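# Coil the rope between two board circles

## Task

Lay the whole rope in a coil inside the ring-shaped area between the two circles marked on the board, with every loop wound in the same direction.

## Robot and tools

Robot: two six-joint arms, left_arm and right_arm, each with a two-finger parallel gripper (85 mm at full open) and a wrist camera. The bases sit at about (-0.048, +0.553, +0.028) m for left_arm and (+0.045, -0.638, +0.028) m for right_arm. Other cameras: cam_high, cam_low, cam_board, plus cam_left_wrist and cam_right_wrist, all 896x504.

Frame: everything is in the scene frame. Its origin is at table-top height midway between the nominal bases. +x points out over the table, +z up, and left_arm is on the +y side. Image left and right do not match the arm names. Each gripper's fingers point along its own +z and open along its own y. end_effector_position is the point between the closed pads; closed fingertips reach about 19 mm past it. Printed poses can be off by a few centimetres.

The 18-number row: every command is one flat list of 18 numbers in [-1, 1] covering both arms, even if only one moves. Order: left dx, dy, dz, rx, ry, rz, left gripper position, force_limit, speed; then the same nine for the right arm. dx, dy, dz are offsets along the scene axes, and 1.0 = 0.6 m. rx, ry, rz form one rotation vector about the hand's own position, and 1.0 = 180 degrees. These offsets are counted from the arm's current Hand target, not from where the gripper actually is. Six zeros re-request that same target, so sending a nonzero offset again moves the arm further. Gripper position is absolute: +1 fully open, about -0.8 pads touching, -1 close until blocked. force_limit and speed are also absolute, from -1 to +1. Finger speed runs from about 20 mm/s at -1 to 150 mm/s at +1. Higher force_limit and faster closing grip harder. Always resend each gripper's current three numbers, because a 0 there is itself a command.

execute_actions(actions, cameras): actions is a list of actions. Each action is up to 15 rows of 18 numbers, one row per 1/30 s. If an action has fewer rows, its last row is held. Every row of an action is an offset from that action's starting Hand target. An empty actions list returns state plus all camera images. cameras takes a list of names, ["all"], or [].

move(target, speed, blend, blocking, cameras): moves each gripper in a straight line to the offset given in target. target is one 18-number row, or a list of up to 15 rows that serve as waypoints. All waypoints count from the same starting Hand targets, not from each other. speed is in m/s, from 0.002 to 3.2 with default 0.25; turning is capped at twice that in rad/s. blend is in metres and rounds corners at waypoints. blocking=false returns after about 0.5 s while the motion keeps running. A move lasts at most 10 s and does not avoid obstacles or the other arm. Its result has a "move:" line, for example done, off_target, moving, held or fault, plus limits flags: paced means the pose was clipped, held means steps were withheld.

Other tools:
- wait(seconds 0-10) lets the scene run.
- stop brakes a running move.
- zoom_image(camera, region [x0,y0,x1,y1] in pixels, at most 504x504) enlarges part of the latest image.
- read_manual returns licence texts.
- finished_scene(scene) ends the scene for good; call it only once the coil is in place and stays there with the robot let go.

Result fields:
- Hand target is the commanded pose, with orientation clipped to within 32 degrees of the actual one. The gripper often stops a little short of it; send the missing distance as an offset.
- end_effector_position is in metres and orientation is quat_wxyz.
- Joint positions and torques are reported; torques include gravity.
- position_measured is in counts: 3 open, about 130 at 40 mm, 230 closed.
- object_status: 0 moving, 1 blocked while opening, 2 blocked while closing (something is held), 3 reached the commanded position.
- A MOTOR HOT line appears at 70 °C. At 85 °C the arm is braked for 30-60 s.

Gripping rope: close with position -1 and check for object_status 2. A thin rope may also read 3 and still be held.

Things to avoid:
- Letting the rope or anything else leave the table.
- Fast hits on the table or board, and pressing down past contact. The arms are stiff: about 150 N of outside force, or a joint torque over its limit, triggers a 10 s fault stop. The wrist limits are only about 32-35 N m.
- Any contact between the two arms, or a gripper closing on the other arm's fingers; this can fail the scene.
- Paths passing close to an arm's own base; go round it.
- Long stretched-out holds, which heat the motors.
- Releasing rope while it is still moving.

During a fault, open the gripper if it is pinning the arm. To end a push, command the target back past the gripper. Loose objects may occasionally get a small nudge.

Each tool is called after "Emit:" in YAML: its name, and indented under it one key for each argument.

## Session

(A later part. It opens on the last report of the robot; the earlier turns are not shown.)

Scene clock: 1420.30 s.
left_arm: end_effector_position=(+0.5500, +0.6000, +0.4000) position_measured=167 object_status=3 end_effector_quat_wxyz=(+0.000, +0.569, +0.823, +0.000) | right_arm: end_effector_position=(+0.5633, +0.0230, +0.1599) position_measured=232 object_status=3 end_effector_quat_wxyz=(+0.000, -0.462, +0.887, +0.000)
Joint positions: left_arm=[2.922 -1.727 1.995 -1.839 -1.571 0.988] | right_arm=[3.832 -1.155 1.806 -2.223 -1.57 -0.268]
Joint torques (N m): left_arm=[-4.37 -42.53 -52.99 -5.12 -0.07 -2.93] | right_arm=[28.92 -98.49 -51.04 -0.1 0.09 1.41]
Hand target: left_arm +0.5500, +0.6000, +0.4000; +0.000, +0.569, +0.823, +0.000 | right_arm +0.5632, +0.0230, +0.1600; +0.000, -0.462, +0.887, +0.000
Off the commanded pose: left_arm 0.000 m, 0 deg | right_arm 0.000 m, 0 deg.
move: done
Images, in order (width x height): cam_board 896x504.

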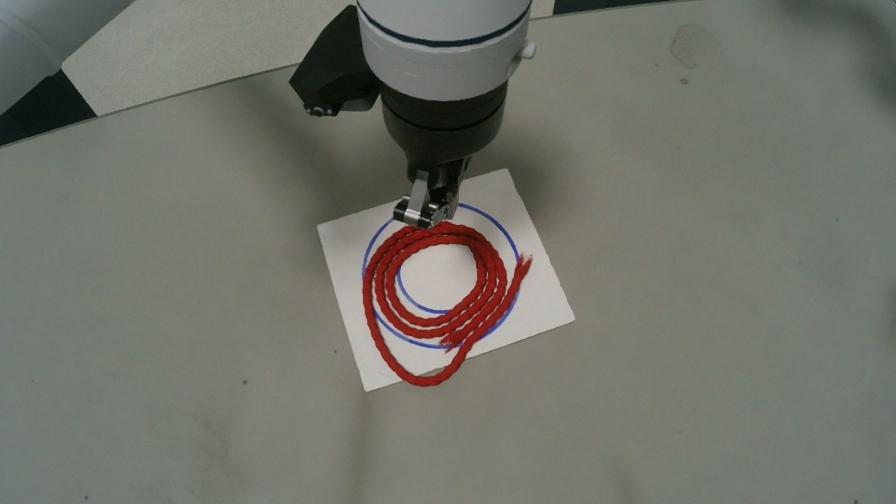

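Emit:
move:
  target:
    - [0,0,0,0,0,0,-0.3,-1,0,-0.0037,-0.0055,-0.15,0,0,-0.3056,-1,-1,0]
    - [0,0,0,0,0,0,-0.3,-1,0,-0.0037,-0.0055,-0.2183,0,0,-0.3056,-1,-1,0]
    - [0,0,0,0,0,0,-0.3,-1,0,-0.0537,-0.0055,-0.2183,0,0,-0.3056,-1,-1,0]
    - [0,0,0,0,0,0,-0.3,-1,0,-0.0037,-0.0055,-0.2183,0,0,-0.3056,-1,-1,0]
    - [0,0,0,0,0,0,-0.3,-1,0,-0.0037,-0.0055,-0.2183,0,0,-0.1111,-1,-1,0]
    - [0,0,0,0,0,0,-0.3,-1,0,-0.0447,-0.0342,-0.2183,0,0,-0.1111,-1,-1,0]
    - [0,0,0,0,0,0,-0.3,-1,0,-0.0037,-0.0055,-0.2183,0,0,-0.1111,-1,-1,0]
  speed: [0.3,0.1,0.05,0.1,0.35,0.05,0.1]

Emit:
move:
  target:
    - [0,0,0,0,0,0,-0.3,-1,0,0,0,0,0,0,-0.3889,-1,-1,0]
    - [0,0,0,0,0,0,-0.3,-1,0,-0.0396,0.0277,0,0,0,-0.3889,-1,-1,0]
    - [0,0,0,0,0,0,-0.3,-1,0,0,0,0,0,0,-0.3889,-1,-1,0]
    - [0,0,0,0,0,0,-0.3,-1,0,0,0,0.15,0,0,-0.3889,-1,-1,0]
    - [0,0,0,0,0,0,-0.3,-1,0,0.0361,0.0064,0.3683,0,0,-0.1389,-1,-1,0]
  speed: [0.35,0.05,0.1,0.15,0.3]
  cameras: ["cam_right_wrist"]

Emit:
zoom_image:
  camera: "cam_right_wrist"
  region: [330, 20, 610, 300]

Scene clock: 1437.67 s.
left_arm: end_effector_position=(+0.5500, +0.6000, +0.4000) position_measured=167 object_status=3 end_effector_quat_wxyz=(+0.000, +0.569, +0.823, +0.000) | right_arm: end_effector_position=(+0.5609, +0.0197, +0.0290) position_measured=232 object_status=3 end_effector_quat_wxyz=(+0.000, -0.301, +0.954, +0.000) end_effector_velocity=(+0.003, +0.002, +0.002) end_effector_angular_velocity=(+0.002, -0.002, +0.000)
Joint positions: left_arm=[2.922 -1.727 1.995 -1.839 -1.571 0.988] | right_arm=[3.831 -1.008 1.873 -2.437 -1.571 0.08]
Joint velocities: left_arm=[within noise] | right_arm=[-0.001 0.001 -0.005 0.001 0 0]
Joint torques (N m): left_arm=[-7.98 -44.35 -52.74 -4.93 -0.4 -3.04] | right_arm=[-17.01 -65.07 -43.86 0.1 1.43 -2.13]
Hand target: left_arm +0.5500, +0.6000, +0.4000; +0.000, +0.569, +0.823, +0.000 | right_arm +0.5610, +0.0197, +0.0290; +0.000, -0.301, +0.954, +0.000
Off the commanded pose: left_arm 0.000 m, 0 deg | right_arm 0.000 m, 0 deg.
move: done

Scene clock: 1444.17 s.
left_arm: end_effector_position=(+0.5500, +0.6000, +0.4000) position_measured=167 object_status=3 end_effector_quat_wxyz=(+0.000, +0.569, +0.823, +0.000) | right_arm: end_effector_position=(+0.5827, +0.0236, +0.2499) position_measured=232 object_status=3 end_effector_quat_wxyz=(+0.000, -0.087, +0.996, +0.000)
Joint positions: left_arm=[2.922 -1.727 1.995 -1.839 -1.571 0.988] | right_arm=[3.818 -1.218 1.712 -2.065 -1.571 0.504]
Joint torques (N m): left_arm=[-6.79 -41.45 -52.62 -4.76 -0.23 -3.18] | right_arm=[-17.16 -97.75 -55.83 0.03 2.43 -1.82]
Hand target: left_arm +0.5500, +0.6000, +0.4000; +0.000, +0.569, +0.823, +0.000 | right_arm +0.5827, +0.0236, +0.2500; +0.000, -0.087, +0.996, +0.000
Off the commanded pose: left_arm 0.000 m, 0 deg | right_arm 0.000 m, 0 deg.
move: done
Images, in order (width x height): cam_right_wrist 896x504.

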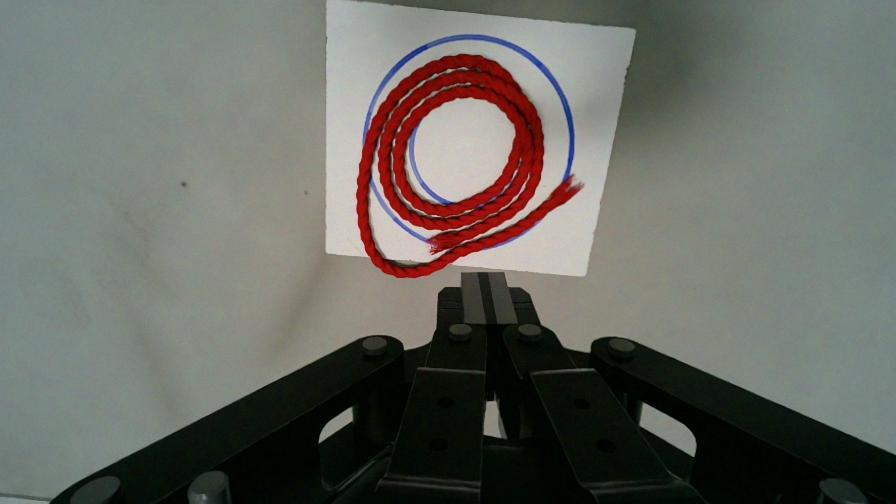

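Scaled by 1.800 from the camera's 896x504 image, which has a finer 1280x720 frame.

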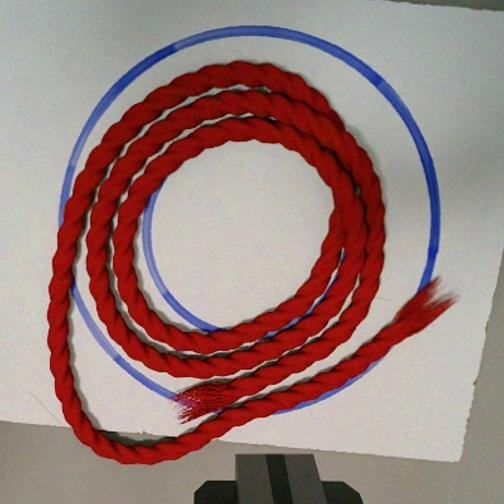

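Emit:
move:
  target:
    - [0,0,0,0,0,0,-0.3,-1,0,0.0237,0.1058,-0.25,0,0,-0.3167,-0.3,-1,0]
    - [0,0,0,0,0,0,-0.3,-1,0,0.0237,0.1058,-0.345,0,0,-0.3167,-0.3,-1,0]
  speed: [0.25,0.08]
  cameras: ["cam_right_wrist", "cam_board"]

Emit:
zoom_image:
  camera: "cam_board"
  region: [420, 190, 560, 330]

Scene clock: 1465.83 s.
left_arm: end_effector_position=(+0.5500, +0.6000, +0.4000) position_measured=167 object_status=3 end_effector_quat_wxyz=(+0.000, +0.569, +0.823, +0.000) | right_arm: end_effector_position=(+0.5969, +0.0871, +0.0431) position_measured=167 object_status=3 end_effector_quat_wxyz=(+0.000, +0.399, +0.917, +0.000)
Joint positions: left_arm=[2.922 -1.727 1.995 -1.839 -1.571 0.988] | right_arm=[3.864 -0.937 1.704 -2.338 -1.571 1.544]
Joint torques (N m): left_arm=[-8.18 -45.2 -53.92 -5 -0.17 -2.58] | right_arm=[30.85 -75.3 -31.23 -14.38 0.31 1.46]
Hand target: left_arm +0.5500, +0.6000, +0.4000; +0.000, +0.569, +0.823, +0.000 | right_arm +0.5969, +0.0871, +0.0430; +0.000, +0.399, +0.917, +0.000
Off the commanded pose: left_arm 0.000 m, 0 deg | right_arm 0.000 m, 0 deg.
move: done
Images, in order (width x height): cam_board 896x504, cam_right_wrist 896x504.

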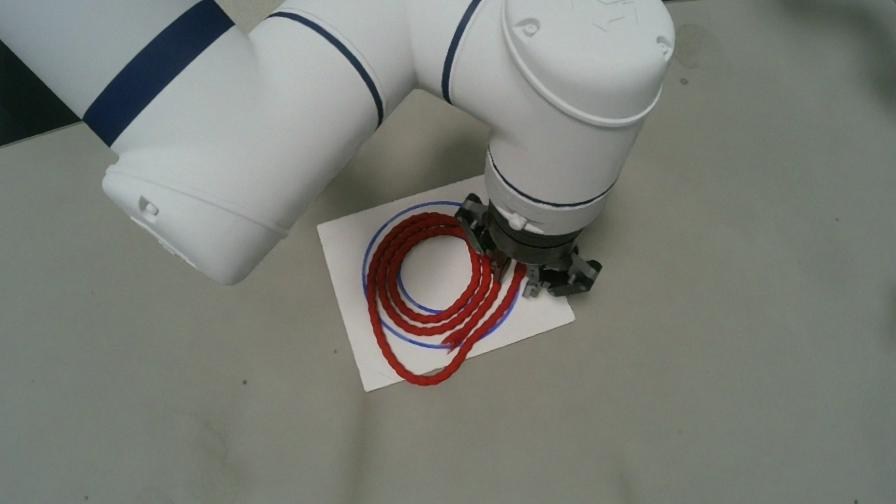

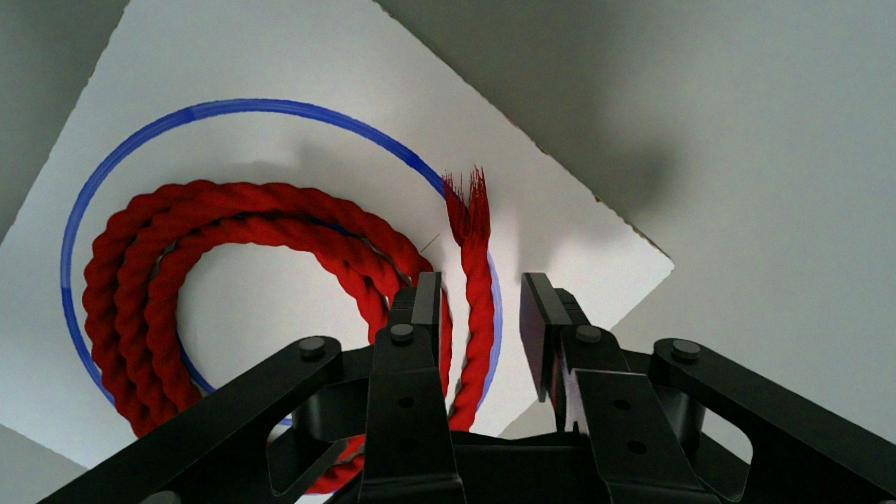

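Scaled by 3.600 from the camera's 896x504 image, which has a finer 1280x720 frame.

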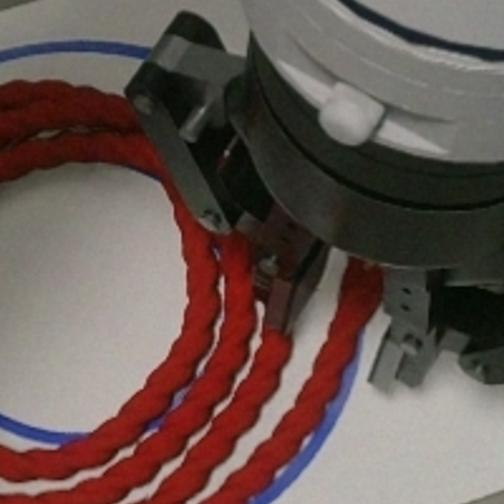

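Emit:
move:
  target:
    - [0,0,0,0,0,0,-0.3,-1,0,-0.0067,0.012,0,0,0,0,-0.41,-1,0]
    - [0,0,0,0,0,0,-0.3,-1,0,-0.0067,0.012,-0.0258,0,0,0,-0.41,-1,0]
    - [0,0,0,0,0,0,-0.3,-1,0,-0.0067,0.012,-0.0258,0,0,0,-1,-1,-1]
  speed: 0.05

Emit:
move:
  target:
    - [0,0,0,0,0,0,-0.3,-1,0,0,0,0.005,0,0,0,-1,-1,-1]
    - [0,0,0,0,0,0,-0.3,-1,0,-0.0335,0.0478,0.005,0,0,0,-1,-1,-1]
  speed: 0.04
  cameras: ["cam_board"]

Emit:
zoom_image:
  camera: "cam_board"
  region: [340, 190, 560, 400]

Scene clock: 1476.20 s.
left_arm: end_effector_position=(+0.5500, +0.6000, +0.4000) position_measured=167 object_status=3 end_effector_quat_wxyz=(+0.000, +0.569, +0.823, +0.000) | right_arm: end_effector_position=(+0.5929, +0.0943, +0.0275) position_measured=211 object_status=0 end_effector_quat_wxyz=(+0.000, +0.399, +0.917, +0.000)
Joint positions: left_arm=[2.922 -1.727 1.995 -1.839 -1.571 0.988] | right_arm=[3.873 -0.915 1.7 -2.356 -1.571 1.553]
Joint torques (N m): left_arm=[-10.81 -42.42 -52.35 -4.74 -0.08 -2.46] | right_arm=[31.37 -76.81 -30.7 -13.55 1.86 1.75]
Hand target: left_arm +0.5500, +0.6000, +0.4000; +0.000, +0.569, +0.823, +0.000 | right_arm +0.5929, +0.0943, +0.0275; +0.000, +0.399, +0.917, +0.000
Off the commanded pose: left_arm 0.000 m, 0 deg | right_arm 0.000 m, 0 deg.
move: done

Scene clock: 1478.10 s.
left_arm: end_effector_position=(+0.5500, +0.6000, +0.4000) position_measured=167 object_status=3 end_effector_quat_wxyz=(+0.000, +0.569, +0.823, +0.000) | right_arm: end_effector_position=(+0.5729, +0.1228, +0.0305) position_measured=211 object_status=2 end_effector_quat_wxyz=(+0.000, +0.399, +0.917, +0.000)
Joint positions: left_arm=[2.922 -1.727 1.995 -1.839 -1.571 0.988] | right_arm=[3.911 -0.905 1.673 -2.339 -1.571 1.592]
Joint torques (N m): left_arm=[-8.4 -43.34 -53.83 -5.22 -0.51 -2.77] | right_arm=[30.92 -79.11 -47.07 -0.79 1.52 1.6]
Hand target: left_arm +0.5500, +0.6000, +0.4000; +0.000, +0.569, +0.823, +0.000 | right_arm +0.5728, +0.1229, +0.0305; +0.000, +0.399, +0.917, +0.000
Off the commanded pose: left_arm 0.000 m, 0 deg | right_arm 0.000 m, 0 deg.
move: done
Images, in order (width x height): cam_board 896x504.

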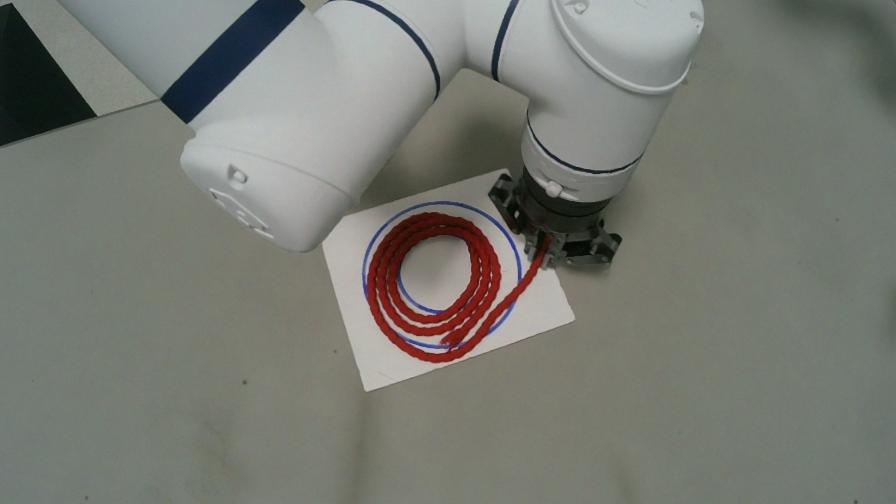

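Scaled by 2.291 from the camera's 896x504 image, which has a finer 1280x720 frame.

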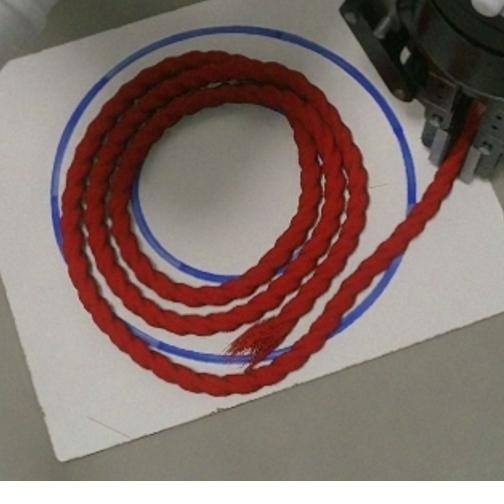

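Emit:
move:
  target: [0,0,0,0,0,0,-0.3,-1,0,-0.0191,0.0273,0,0,0,0,-1,-1,-1]
  speed: 0.04
  cameras: ["cam_board"]

Emit:
zoom_image:
  camera: "cam_board"
  region: [340, 190, 560, 400]

Scene clock: 1480.33 s.
left_arm: end_effector_position=(+0.5500, +0.6000, +0.4000) position_measured=167 object_status=3 end_effector_quat_wxyz=(+0.000, +0.569, +0.823, +0.000) | right_arm: end_effector_position=(+0.5614, +0.1392, +0.0305) position_measured=211 object_status=2 end_effector_quat_wxyz=(+0.000, +0.399, +0.917, +0.000)
Joint positions: left_arm=[2.922 -1.727 1.995 -1.839 -1.571 0.988] | right_arm=[3.932 -0.897 1.657 -2.331 -1.571 1.613]
Joint torques (N m): left_arm=[-8.85 -43.21 -52.37 -4.96 -0.31 -2.89] | right_arm=[30.06 -80.54 -48.76 -0.34 1.05 1.7]
Hand target: left_arm +0.5500, +0.6000, +0.4000; +0.000, +0.569, +0.823, +0.000 | right_arm +0.5613, +0.1393, +0.0305; +0.000, +0.399, +0.917, +0.000
Off the commanded pose: left_arm 0.000 m, 0 deg | right_arm 0.000 m, 0 deg.
move: done
Images, in order (width x height): cam_board 896x504.

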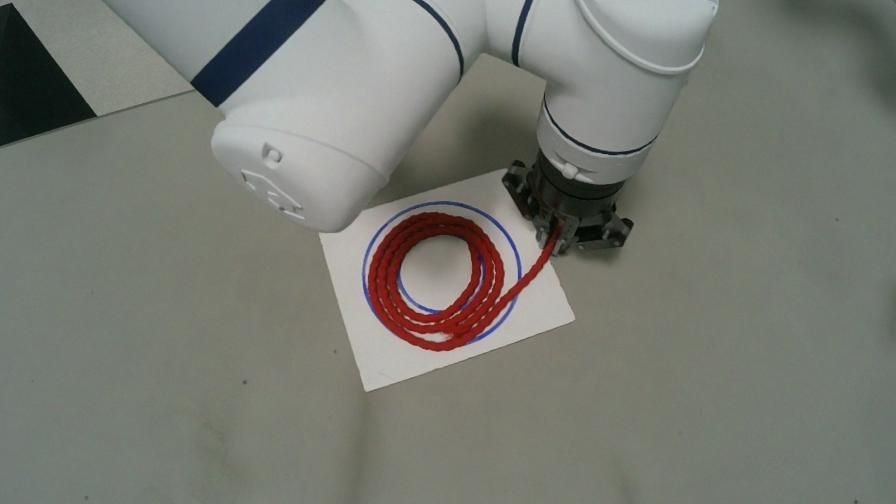

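Scaled by 2.291 from the camera's 896x504 image, which has a finer 1280x720 frame.

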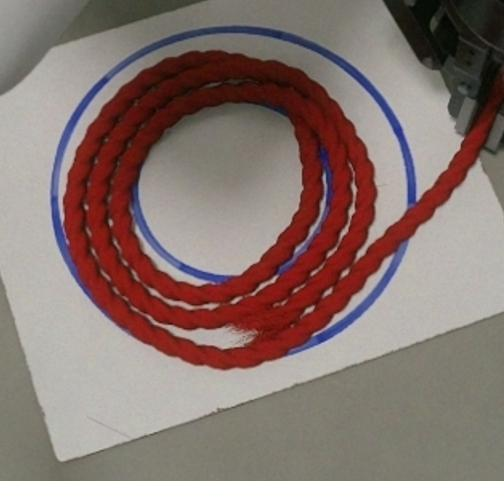

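Emit:
move:
  target: [0,0,0,0,0,0,-0.3,-1,0,-0.0115,0.0164,0,0,0,0,-1,-1,-1]
  speed: 0.04
  cameras: ["cam_board"]

Emit:
zoom_image:
  camera: "cam_board"
  region: [340, 190, 560, 400]

Scene clock: 1482.30 s.
left_arm: end_effector_position=(+0.5500, +0.6000, +0.4000) position_measured=167 object_status=3 end_effector_quat_wxyz=(+0.000, +0.569, +0.823, +0.000) | right_arm: end_effector_position=(+0.5545, +0.1490, +0.0305) position_measured=211 object_status=2 end_effector_quat_wxyz=(+0.000, +0.399, +0.917, +0.000)
Joint positions: left_arm=[2.922 -1.727 1.995 -1.839 -1.571 0.988] | right_arm=[3.945 -0.891 1.646 -2.326 -1.571 1.626]
Joint torques (N m): left_arm=[-7.11 -40.77 -52.4 -5.36 -0.36 -2.42] | right_arm=[30.67 -79.67 -48.25 -0.7 0.47 1.57]
Hand target: left_arm +0.5500, +0.6000, +0.4000; +0.000, +0.569, +0.823, +0.000 | right_arm +0.5544, +0.1492, +0.0305; +0.000, +0.399, +0.917, +0.000
Off the commanded pose: left_arm 0.000 m, 0 deg | right_arm 0.000 m, 0 deg.
move: done
Images, in order (width x height): cam_board 896x504.

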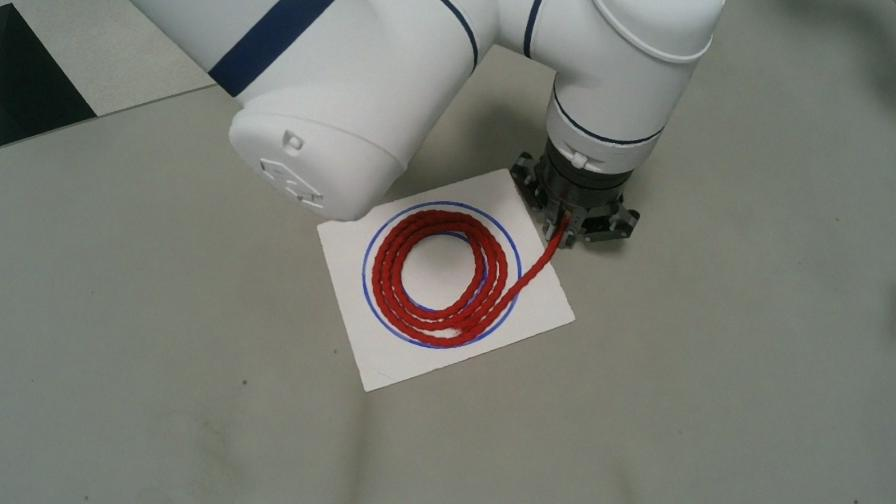

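Scaled by 2.291 from the camera's 896x504 image, which has a finer 1280x720 frame.

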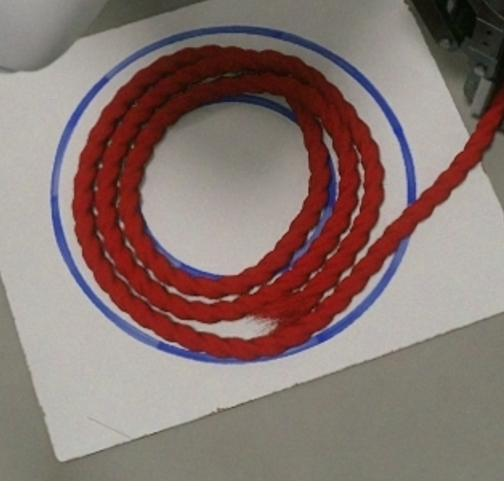

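Emit:
move:
  target:
    - [0,0,0,0,0,0,-0.3,-1,0,-0.0402,-0.0447,0.0125,0,0,0.0944,-1,-1,-1]
    - [0,0,0,0,0,0,-0.3,-1,0,-0.0535,-0.08,0.0125,0,0,0.2056,-1,-1,-1]
    - [0,0,0,0,0,0,-0.3,-1,0,-0.054,-0.1028,0.0125,0,0,0.3167,-1,-1,-1]
  speed: 0.05
  blend: 0.004
  cameras: ["cam_board"]

Emit:
zoom_image:
  camera: "cam_board"
  region: [340, 190, 560, 400]

Scene clock: 1502.53 s.
left_arm: end_effector_position=(+0.5500, +0.6000, +0.4000) position_measured=167 object_status=3 end_effector_quat_wxyz=(+0.000, +0.569, +0.823, +0.000) | right_arm: end_effector_position=(+0.5220, +0.0875, +0.0380) position_measured=211 object_status=2 end_effector_quat_wxyz=(+0.000, -0.087, +0.996, +0.000)
Joint positions: left_arm=[2.922 -1.727 1.995 -1.839 -1.571 0.988] | right_arm=[3.923 -0.982 1.801 -2.39 -1.571 0.609]
Joint torques (N m): left_arm=[-10.04 -43.52 -52.48 -4.86 -0.13 -2.66] | right_arm=[-16.7 -108.5 -29.6 -13.94 2.31 -2.43]
Hand target: left_arm +0.5500, +0.6000, +0.4000; +0.000, +0.569, +0.823, +0.000 | right_arm +0.5220, +0.0875, +0.0380; +0.000, -0.087, +0.996, +0.000
Off the commanded pose: left_arm 0.000 m, 0 deg | right_arm 0.000 m, 0 deg.
move: done
Images, in order (width x height): cam_board 896x504.

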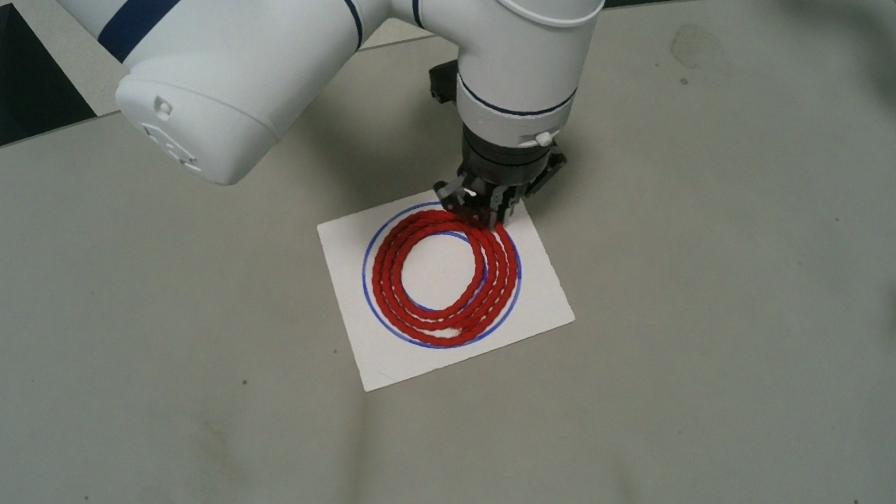

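Scaled by 2.291 from the camera's 896x504 image, which has a finer 1280x720 frame.

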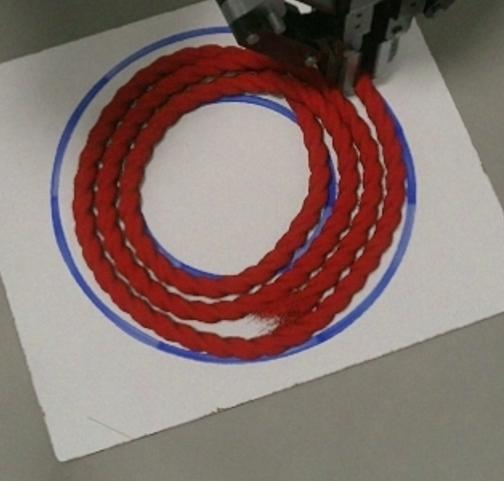

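Emit:
move:
  target:
    - [0,0,0,0,0,0,-0.3,-1,0,0.004,-0.0115,0,0,0,0.1944,-1,-1,-1]
    - [0,0,0,0,0,0,-0.3,-1,0,0.004,-0.0115,-0.0075,0,0,0.1944,-1,-1,-1]
  speed: 0.04
  cameras: ["cam_board"]

Emit:
zoom_image:
  camera: "cam_board"
  region: [340, 190, 560, 400]

Scene clock: 1515.37 s.
left_arm: end_effector_position=(+0.5500, +0.6000, +0.4000) position_measured=167 object_status=3 end_effector_quat_wxyz=(+0.000, +0.569, +0.823, +0.000) | right_arm: end_effector_position=(+0.5244, +0.0806, +0.0336) position_measured=211 object_status=2 end_effector_quat_wxyz=(+0.000, -0.383, +0.924, +0.000)
Joint positions: left_arm=[2.922 -1.727 1.995 -1.839 -1.571 0.988] | right_arm=[3.915 -0.982 1.812 -2.401 -1.571 -0.01]
Joint torques (N m): left_arm=[-9.03 -46.91 -52.82 -4.83 -0.34 -3.03] | right_arm=[-17.39 -69.21 -28.34 -13.49 2.34 -1.89]
Hand target: left_arm +0.5500, +0.6000, +0.4000; +0.000, +0.569, +0.823, +0.000 | right_arm +0.5244, +0.0806, +0.0335; +0.000, -0.383, +0.924, +0.000
Off the commanded pose: left_arm 0.000 m, 0 deg | right_arm 0.000 m, 0 deg.
move: done
Images, in order (width x height): cam_board 896x504.

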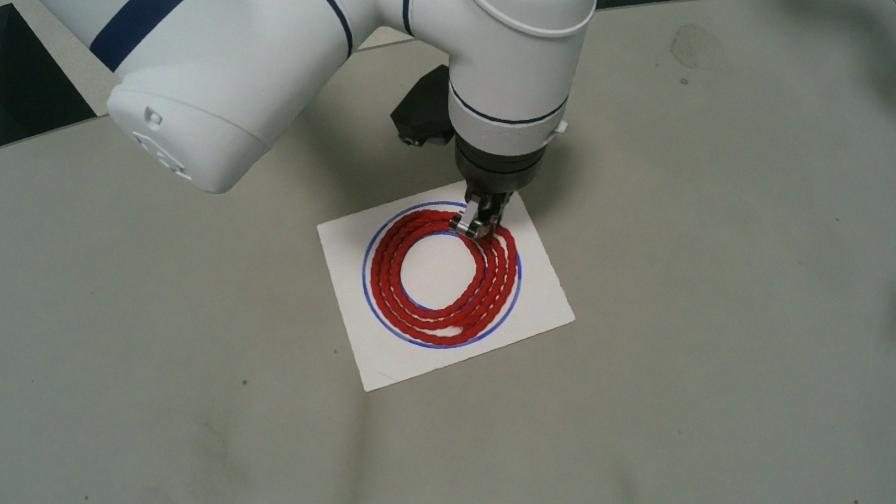

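Scaled by 2.291 from the camera's 896x504 image, which has a finer 1280x720 frame.

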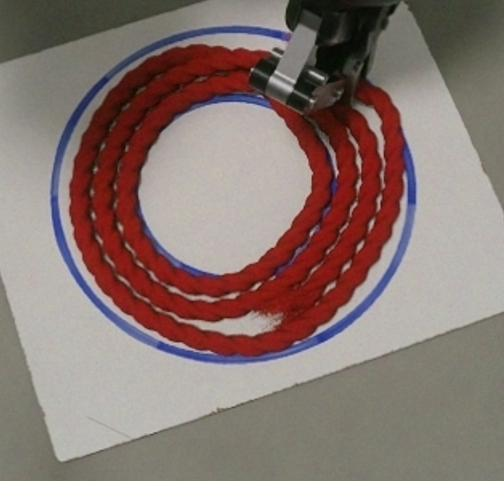

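Now release with a small opening, then lift.

Emit:
move:
  target:
    - [0,0,0,0,0,0,-0.3,-1,0,0,0,0,0,0,0,-0.49,-1,-1]
  speed: 0.05

Emit:
move:
  target:
    - [0,0,0,0,0,0,-0.3,-1,0,0,0,0.06,0,0,0,-0.49,-1,-1]
    - [0,0,0,0,0,0,-0.3,-1,0,0.0977,-0.0946,0.3608,0,0,-0.1944,-0.49,-1,-1]
  speed: [0.04,0.25]
  cameras: ["cam_right_wrist", "cam_board"]

Emit:
zoom_image:
  camera: "cam_right_wrist"
  region: [330, 20, 610, 270]

Emit:
zoom_image:
  camera: "cam_board"
  region: [340, 170, 550, 380]

Scene clock: 1517.57 s.
left_arm: end_effector_position=(+0.5500, +0.6000, +0.4000) position_measured=167 object_status=3 end_effector_quat_wxyz=(+0.000, +0.569, +0.823, +0.000) | right_arm: end_effector_position=(+0.5244, +0.0806, +0.0335) position_measured=191 object_status=0 end_effector_quat_wxyz=(+0.000, -0.383, +0.924, +0.000)
Joint positions: left_arm=[2.922 -1.727 1.995 -1.839 -1.571 0.988] | right_arm=[3.915 -0.982 1.812 -2.402 -1.571 -0.01]
Joint torques (N m): left_arm=[-6.88 -43.97 -51.48 -5.35 -0.26 -3] | right_arm=[-16.02 -67.59 -28.56 -13.2 2.51 -2.17]
Hand target: left_arm +0.5500, +0.6000, +0.4000; +0.000, +0.569, +0.823, +0.000 | right_arm +0.5244, +0.0806, +0.0335; +0.000, -0.383, +0.924, +0.000
Off the commanded pose: left_arm 0.000 m, 0 deg | right_arm 0.000 m, 0 deg.
move: done

Scene clock: 1520.50 s.
left_arm: end_effector_position=(+0.5500, +0.6000, +0.4000) position_measured=167 object_status=3 end_effector_quat_wxyz=(+0.000, +0.569, +0.823, +0.000) | right_arm: end_effector_position=(+0.5830, +0.0238, +0.2499) position_measured=191 object_status=3 end_effector_quat_wxyz=(+0.000, -0.087, +0.996, +0.000)
Joint positions: left_arm=[2.922 -1.727 1.995 -1.839 -1.571 0.988] | right_arm=[3.818 -1.217 1.711 -2.065 -1.571 0.503]
Joint torques (N m): left_arm=[-10.66 -44.94 -52.36 -4.99 -0.52 -2.99] | right_arm=[-17.02 -96.29 -55.7 -0.11 0.03 1.51]
Hand target: left_arm +0.5500, +0.6000, +0.4000; +0.000, +0.569, +0.823, +0.000 | right_arm +0.5830, +0.0238, +0.2500; +0.000, -0.087, +0.996, +0.000
Off the commanded pose: left_arm 0.000 m, 0 deg | right_arm 0.000 m, 0 deg.
move: done
Images, in order (width x height): cam_board 896x504, cam_right_wrist 896x504.

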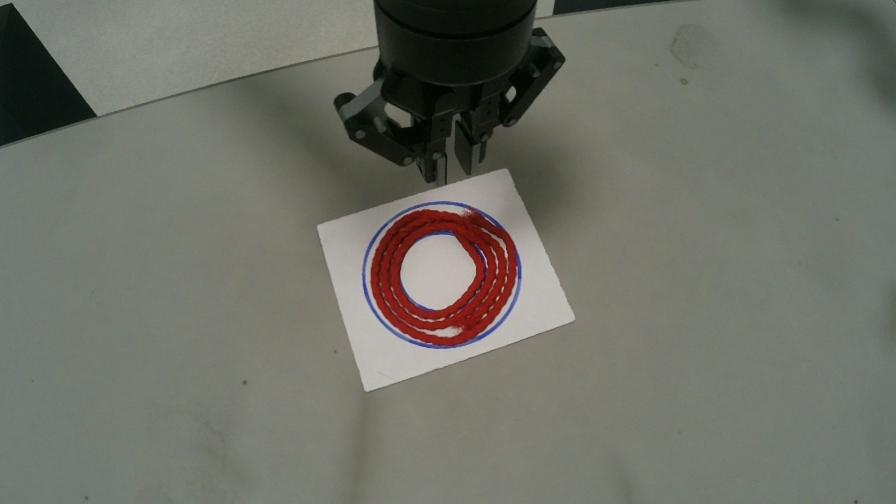

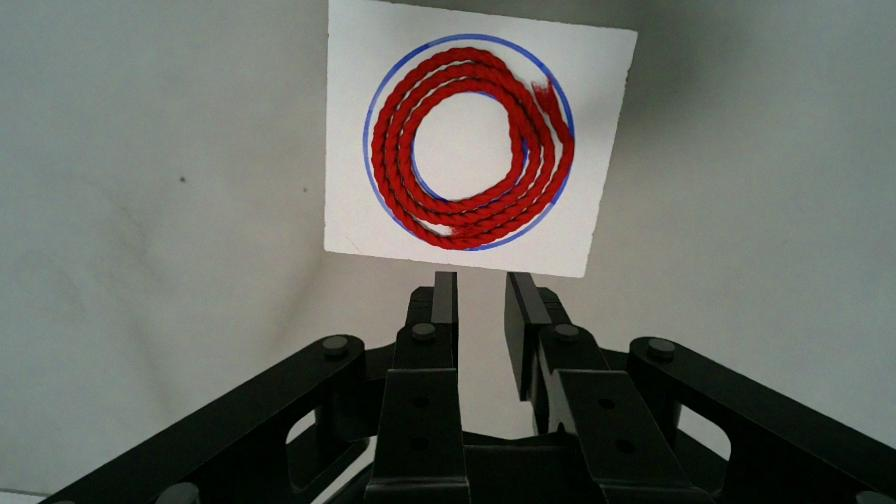

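Scaled by 1.800 from the camera's 896x504 image, which has a finer 1280x720 frame.

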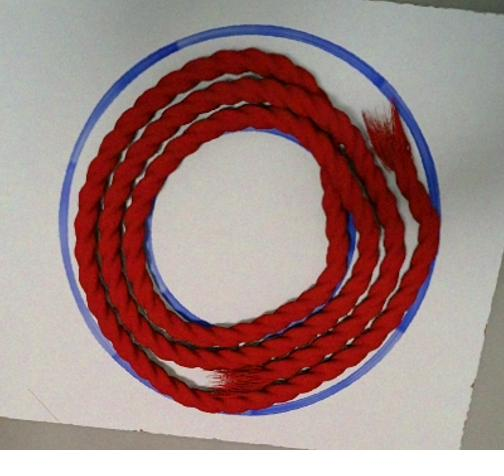

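Scaled by 2.400 from the camera's 896x504 image, which has a finer 1280x720 frame.

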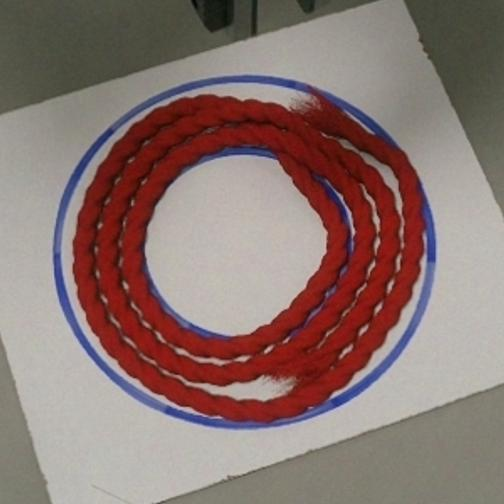

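Emit:
move:
  target:
    - [0,0,0,0,0,0,-0.3,-1,0,-0.0535,0.0883,-0.2833,0,0,0,0.28,-1,0]
    - [0,0,0,0,0,0,-0.3,-1,0,-0.0535,0.0883,-0.3717,0,0,0,0.28,-1,0]
    - [0,0,0,0,0,0,-0.3,-1,0,-0.054,0.0917,-0.3717,0,0,0,-0.072,-1,-1]
    - [0,0,0,0,0,0,-0.3,-1,0,-0.054,0.0917,-0.3717,0,0,0,0.28,-1,-1]
    - [0,0,0,0,0,0,-0.3,-1,0,-0.054,0.0917,-0.2833,0,0,0,0.28,-1,-1]
  speed: [0.25,0.06,0.05,0.05,0.06]
  cameras: ["cam_board"]

Emit:
zoom_image:
  camera: "cam_board"
  region: [340, 170, 550, 380]

Scene clock: 1538.93 s.
left_arm: end_effector_position=(+0.5500, +0.6000, +0.4000) position_measured=167 object_status=3 end_effector_quat_wxyz=(+0.000, +0.569, +0.823, +0.000) | right_arm: end_effector_position=(+0.5506, +0.0788, +0.0799) position_measured=94 object_status=3 end_effector_quat_wxyz=(+0.000, -0.087, +0.996, +0.000)
Joint positions: left_arm=[2.922 -1.727 1.995 -1.839 -1.571 0.988] | right_arm=[3.892 -1.02 1.767 -2.318 -1.571 0.578]
Joint torques (N m): left_arm=[-12.77 -42.11 -51.76 -4.65 -0.28 -2.46] | right_arm=[28.22 -107.16 -48.8 -0.08 0.74 1.33]
Hand target: left_arm +0.5500, +0.6000, +0.4000; +0.000, +0.569, +0.823, +0.000 | right_arm +0.5506, +0.0788, +0.0800; +0.000, -0.087, +0.996, +0.000
Off the commanded pose: left_arm 0.000 m, 0 deg | right_arm 0.000 m, 0 deg.
move: done
Images, in order (width x height): cam_board 896x504.

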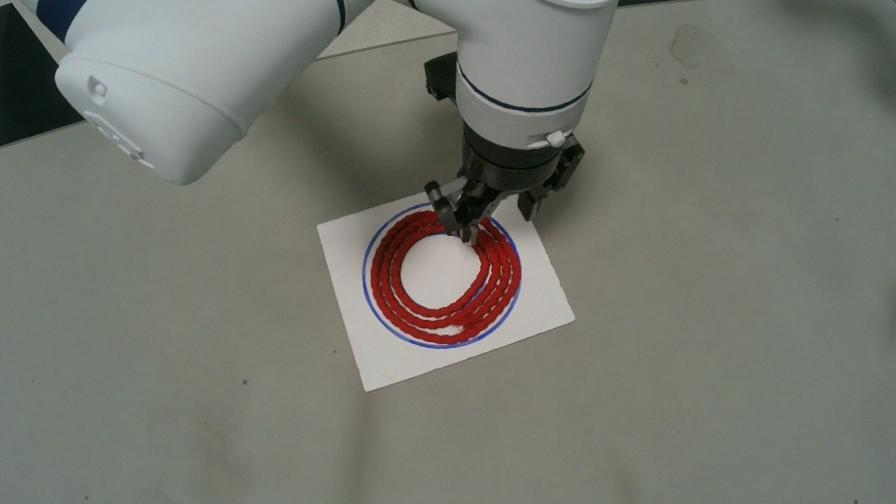

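Scaled by 2.400 from the camera's 896x504 image, which has a finer 1280x720 frame.

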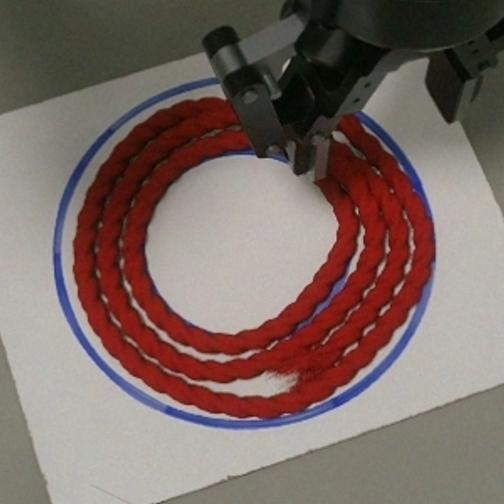

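Emit:
move:
  target:
    - [0,0,0,0,0,0,-0.3,-1,0,0.0795,-0.0245,0,0,0,-0.2778,0.36,-1,-1]
    - [0,0,0,0,0,0,-0.3,-1,0,0.0795,-0.0245,-0.0883,0,0,-0.2778,0.36,-1,-1]
    - [0,0,0,0,0,0,-0.3,-1,0,0.0817,-0.0218,-0.0883,0,0,-0.2778,-0.072,-1,-1]
    - [0,0,0,0,0,0,-0.3,-1,0,0.0817,-0.0218,-0.0883,0,0,-0.2778,0.28,-1,-1]
    - [0,0,0,0,0,0,-0.3,-1,0,0.0817,-0.0218,0,0,0,-0.2778,0.28,-1,-1]
  speed: [0.25,0.06,0.05,0.05,0.08]

Emit:
move:
  target:
    - [0,0,0,0,0,0,-0.3,-1,0,-0.0394,0.0166,0,0,0,0.1389,0.28,-1,-1]
    - [0,0,0,0,0,0,-0.3,-1,0,-0.0394,0.0166,-0.0883,0,0,0.1389,0.28,-1,-1]
    - [0,0,0,0,0,0,-0.3,-1,0,-0.0385,0.02,-0.0883,0,0,0.1389,-0.072,-1,-1]
    - [0,0,0,0,0,0,-0.3,-1,0,-0.0385,0.02,-0.0883,0,0,0.1389,0.28,-1,-1]
    - [0,0,0,0,0,0,-0.3,-1,0,-0.0385,0.02,0,0,0,0.1389,0.28,-1,-1]
  speed: [0.25,0.06,0.05,0.05,0.08]

Emit:
move:
  target:
    - [0,0,0,0,0,0,-0.3,-1,0,-0.0277,-0.0697,0.2833,0,0,0.2778,0.28,-1,-1]
  speed: 0.25
  cameras: ["cam_right_wrist", "cam_board"]

Emit:
zoom_image:
  camera: "cam_right_wrist"
  region: [330, 20, 610, 270]

Emit:
zoom_image:
  camera: "cam_board"
  region: [340, 170, 550, 380]

Scene clock: 1551.17 s.
left_arm: end_effector_position=(+0.5500, +0.6000, +0.4000) position_measured=167 object_status=3 end_effector_quat_wxyz=(+0.000, +0.569, +0.823, +0.000) | right_arm: end_effector_position=(+0.5996, +0.0658, +0.0798) position_measured=94 object_status=3 end_effector_quat_wxyz=(+0.000, +0.342, +0.940, +0.000)
Joint positions: left_arm=[2.922 -1.727 1.995 -1.839 -1.571 0.988] | right_arm=[3.843 -0.997 1.725 -2.3 -1.571 1.402]
Joint torques (N m): left_arm=[-5.7 -41.76 -52.41 -4.74 0.06 -2.9] | right_arm=[27.34 -109.85 -49.51 -0.04 1.16 1.23]
Hand target: left_arm +0.5500, +0.6000, +0.4000; +0.000, +0.569, +0.823, +0.000 | right_arm +0.5997, +0.0658, +0.0800; +0.000, +0.342, +0.940, +0.000
Off the commanded pose: left_arm 0.000 m, 0 deg | right_arm 0.000 m, 0 deg.
move: done

Scene clock: 1557.20 s.
left_arm: end_effector_position=(+0.5500, +0.6000, +0.4000) position_measured=167 object_status=3 end_effector_quat_wxyz=(+0.000, +0.569, +0.823, +0.000) | right_arm: end_effector_position=(+0.5765, +0.0778, +0.0798) position_measured=94 object_status=3 end_effector_quat_wxyz=(+0.000, +0.130, +0.991, +0.000)
Joint positions: left_arm=[2.922 -1.727 1.995 -1.839 -1.571 0.988] | right_arm=[3.871 -1.003 1.736 -2.304 -1.571 0.993]
Joint torques (N m): left_arm=[-11.35 -45.02 -51.09 -4.35 -0.63 -2.81] | right_arm=[27.8 -106.55 -48.96 -0.48 1.15 0.33]
Hand target: left_arm +0.5500, +0.6000, +0.4000; +0.000, +0.569, +0.823, +0.000 | right_arm +0.5766, +0.0778, +0.0800; +0.000, +0.130, +0.991, +0.000
Off the commanded pose: left_arm 0.000 m, 0 deg | right_arm 0.000 m, 0 deg.
move: done

Scene clock: 1559.53 s.
left_arm: end_effector_position=(+0.5500, +0.6000, +0.4000) position_measured=167 object_status=3 end_effector_quat_wxyz=(+0.000, +0.569, +0.823, +0.000) | right_arm: end_effector_position=(+0.5599, +0.0359, +0.2499) position_measured=94 object_status=3 end_effector_quat_wxyz=(+0.000, -0.301, +0.954, +0.000)
Joint positions: left_arm=[2.922 -1.727 1.995 -1.839 -1.571 0.988] | right_arm=[3.847 -1.224 1.721 -2.068 -1.571 0.096]
Joint torques (N m): left_arm=[-10.94 -42.78 -51.87 -4.51 -0.36 -2.55] | right_arm=[-17.16 -95.65 -55.36 -0.4 2.39 -2.03]
Hand target: left_arm +0.5500, +0.6000, +0.4000; +0.000, +0.569, +0.823, +0.000 | right_arm +0.5599, +0.0359, +0.2500; +0.000, -0.301, +0.954, +0.000
Off the commanded pose: left_arm 0.000 m, 0 deg | right_arm 0.000 m, 0 deg.
move: done
Images, in order (width x height): cam_board 896x504, cam_right_wrist 896x504.

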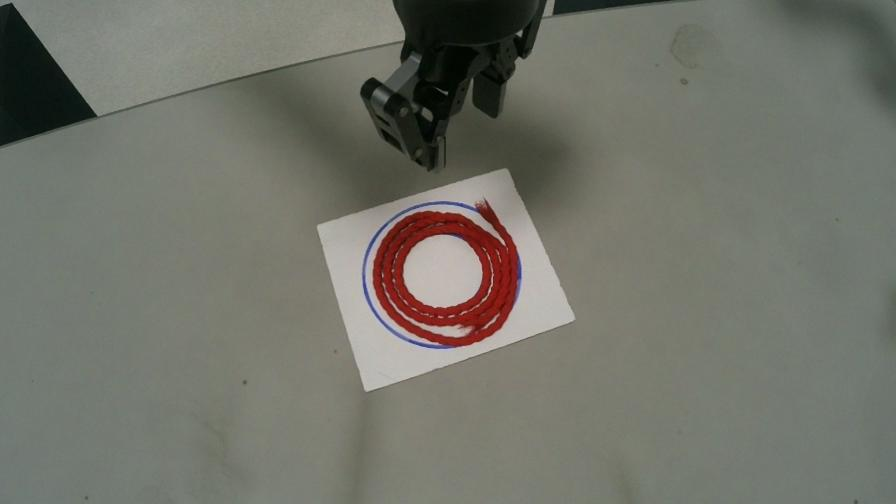

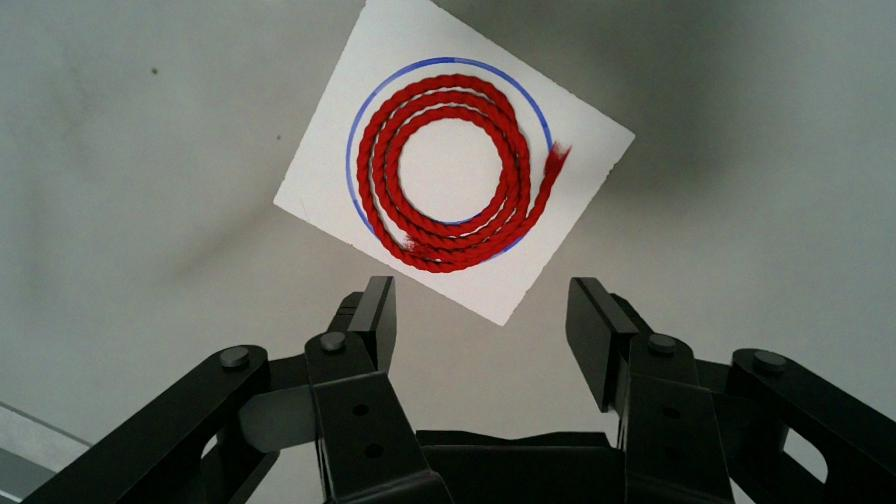

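Scaled by 1.800 from the camera's 896x504 image, which has a finer 1280x720 frame.

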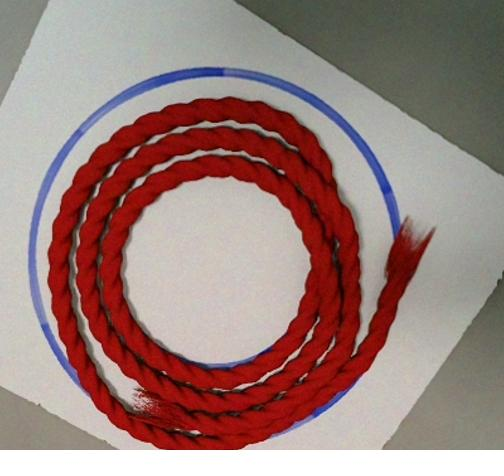

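Scaled by 2.400 from the camera's 896x504 image, which has a finer 1280x720 frame.

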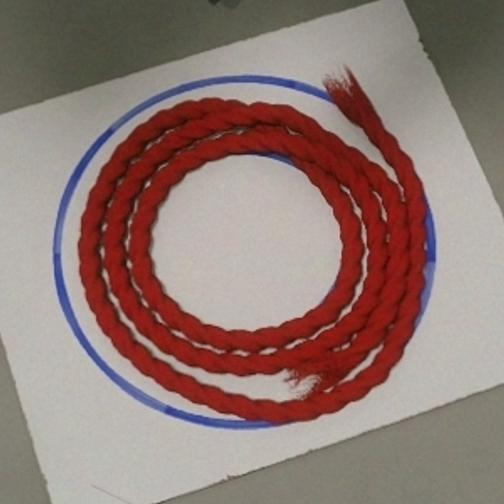

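Emit:
move:
  target:
    - [0,0,0,0,0,0,-0.3,-1,0,-0.042,0.0592,-0.2833,0,0,-0.0444,0.32,-1,0]
    - [0,0,0,0,0,0,-0.3,-1,0,-0.042,0.0592,-0.3717,0,0,-0.0444,0.32,-1,0]
    - [0,0,0,0,0,0,-0.3,-1,0,-0.0417,0.0583,-0.3717,0,0,-0.0444,-0.152,-1,-1]
    - [0,0,0,0,0,0,-0.3,-1,0,-0.0417,0.0583,-0.3717,0,0,-0.0444,0.28,-1,-1]
    - [0,0,0,0,0,0,-0.3,-1,0,-0.0417,0.0583,-0.2833,0,0,-0.0444,0.28,-1,-1]
  speed: [0.25,0.06,0.05,0.05,0.08]
  cameras: ["cam_board"]

Emit:
zoom_image:
  camera: "cam_board"
  region: [340, 170, 550, 380]

Scene clock: 1576.60 s.
left_arm: end_effector_position=(+0.5500, +0.6000, +0.4000) position_measured=167 object_status=3 end_effector_quat_wxyz=(+0.000, +0.569, +0.823, +0.000) | right_arm: end_effector_position=(+0.5349, +0.0709, +0.0798) position_measured=94 object_status=3 end_effector_quat_wxyz=(+0.000, -0.234, +0.972, +0.000)
Joint positions: left_arm=[2.922 -1.727 1.995 -1.839 -1.571 0.988] | right_arm=[3.898 -1.04 1.801 -2.333 -1.571 0.287]
Joint torques (N m): left_arm=[-9.87 -42.5 -51.01 -4.87 -0.33 -2.78] | right_arm=[-5.14 -105.17 -47.46 -0.18 1.48 -0.21]
Hand target: left_arm +0.5500, +0.6000, +0.4000; +0.000, +0.569, +0.823, +0.000 | right_arm +0.5349, +0.0709, +0.0800; +0.000, -0.234, +0.972, +0.000
Off the commanded pose: left_arm 0.000 m, 0 deg | right_arm 0.000 m, 0 deg.
move: done
Images, in order (width x height): cam_board 896x504.

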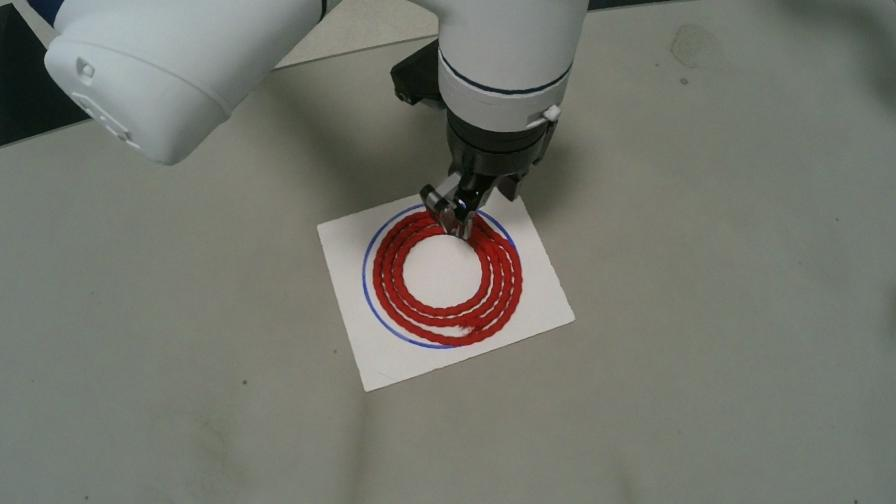

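Scaled by 2.400 from the camera's 896x504 image, which has a finer 1280x720 frame.

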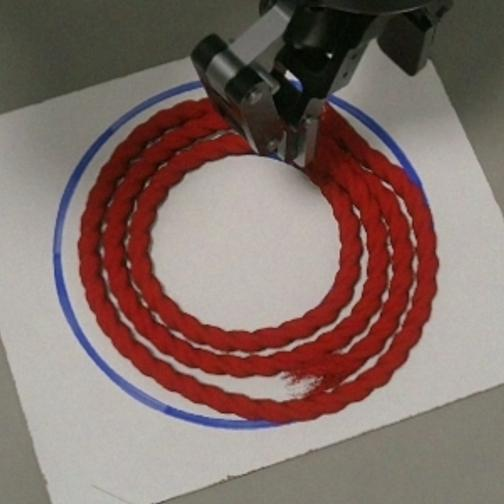

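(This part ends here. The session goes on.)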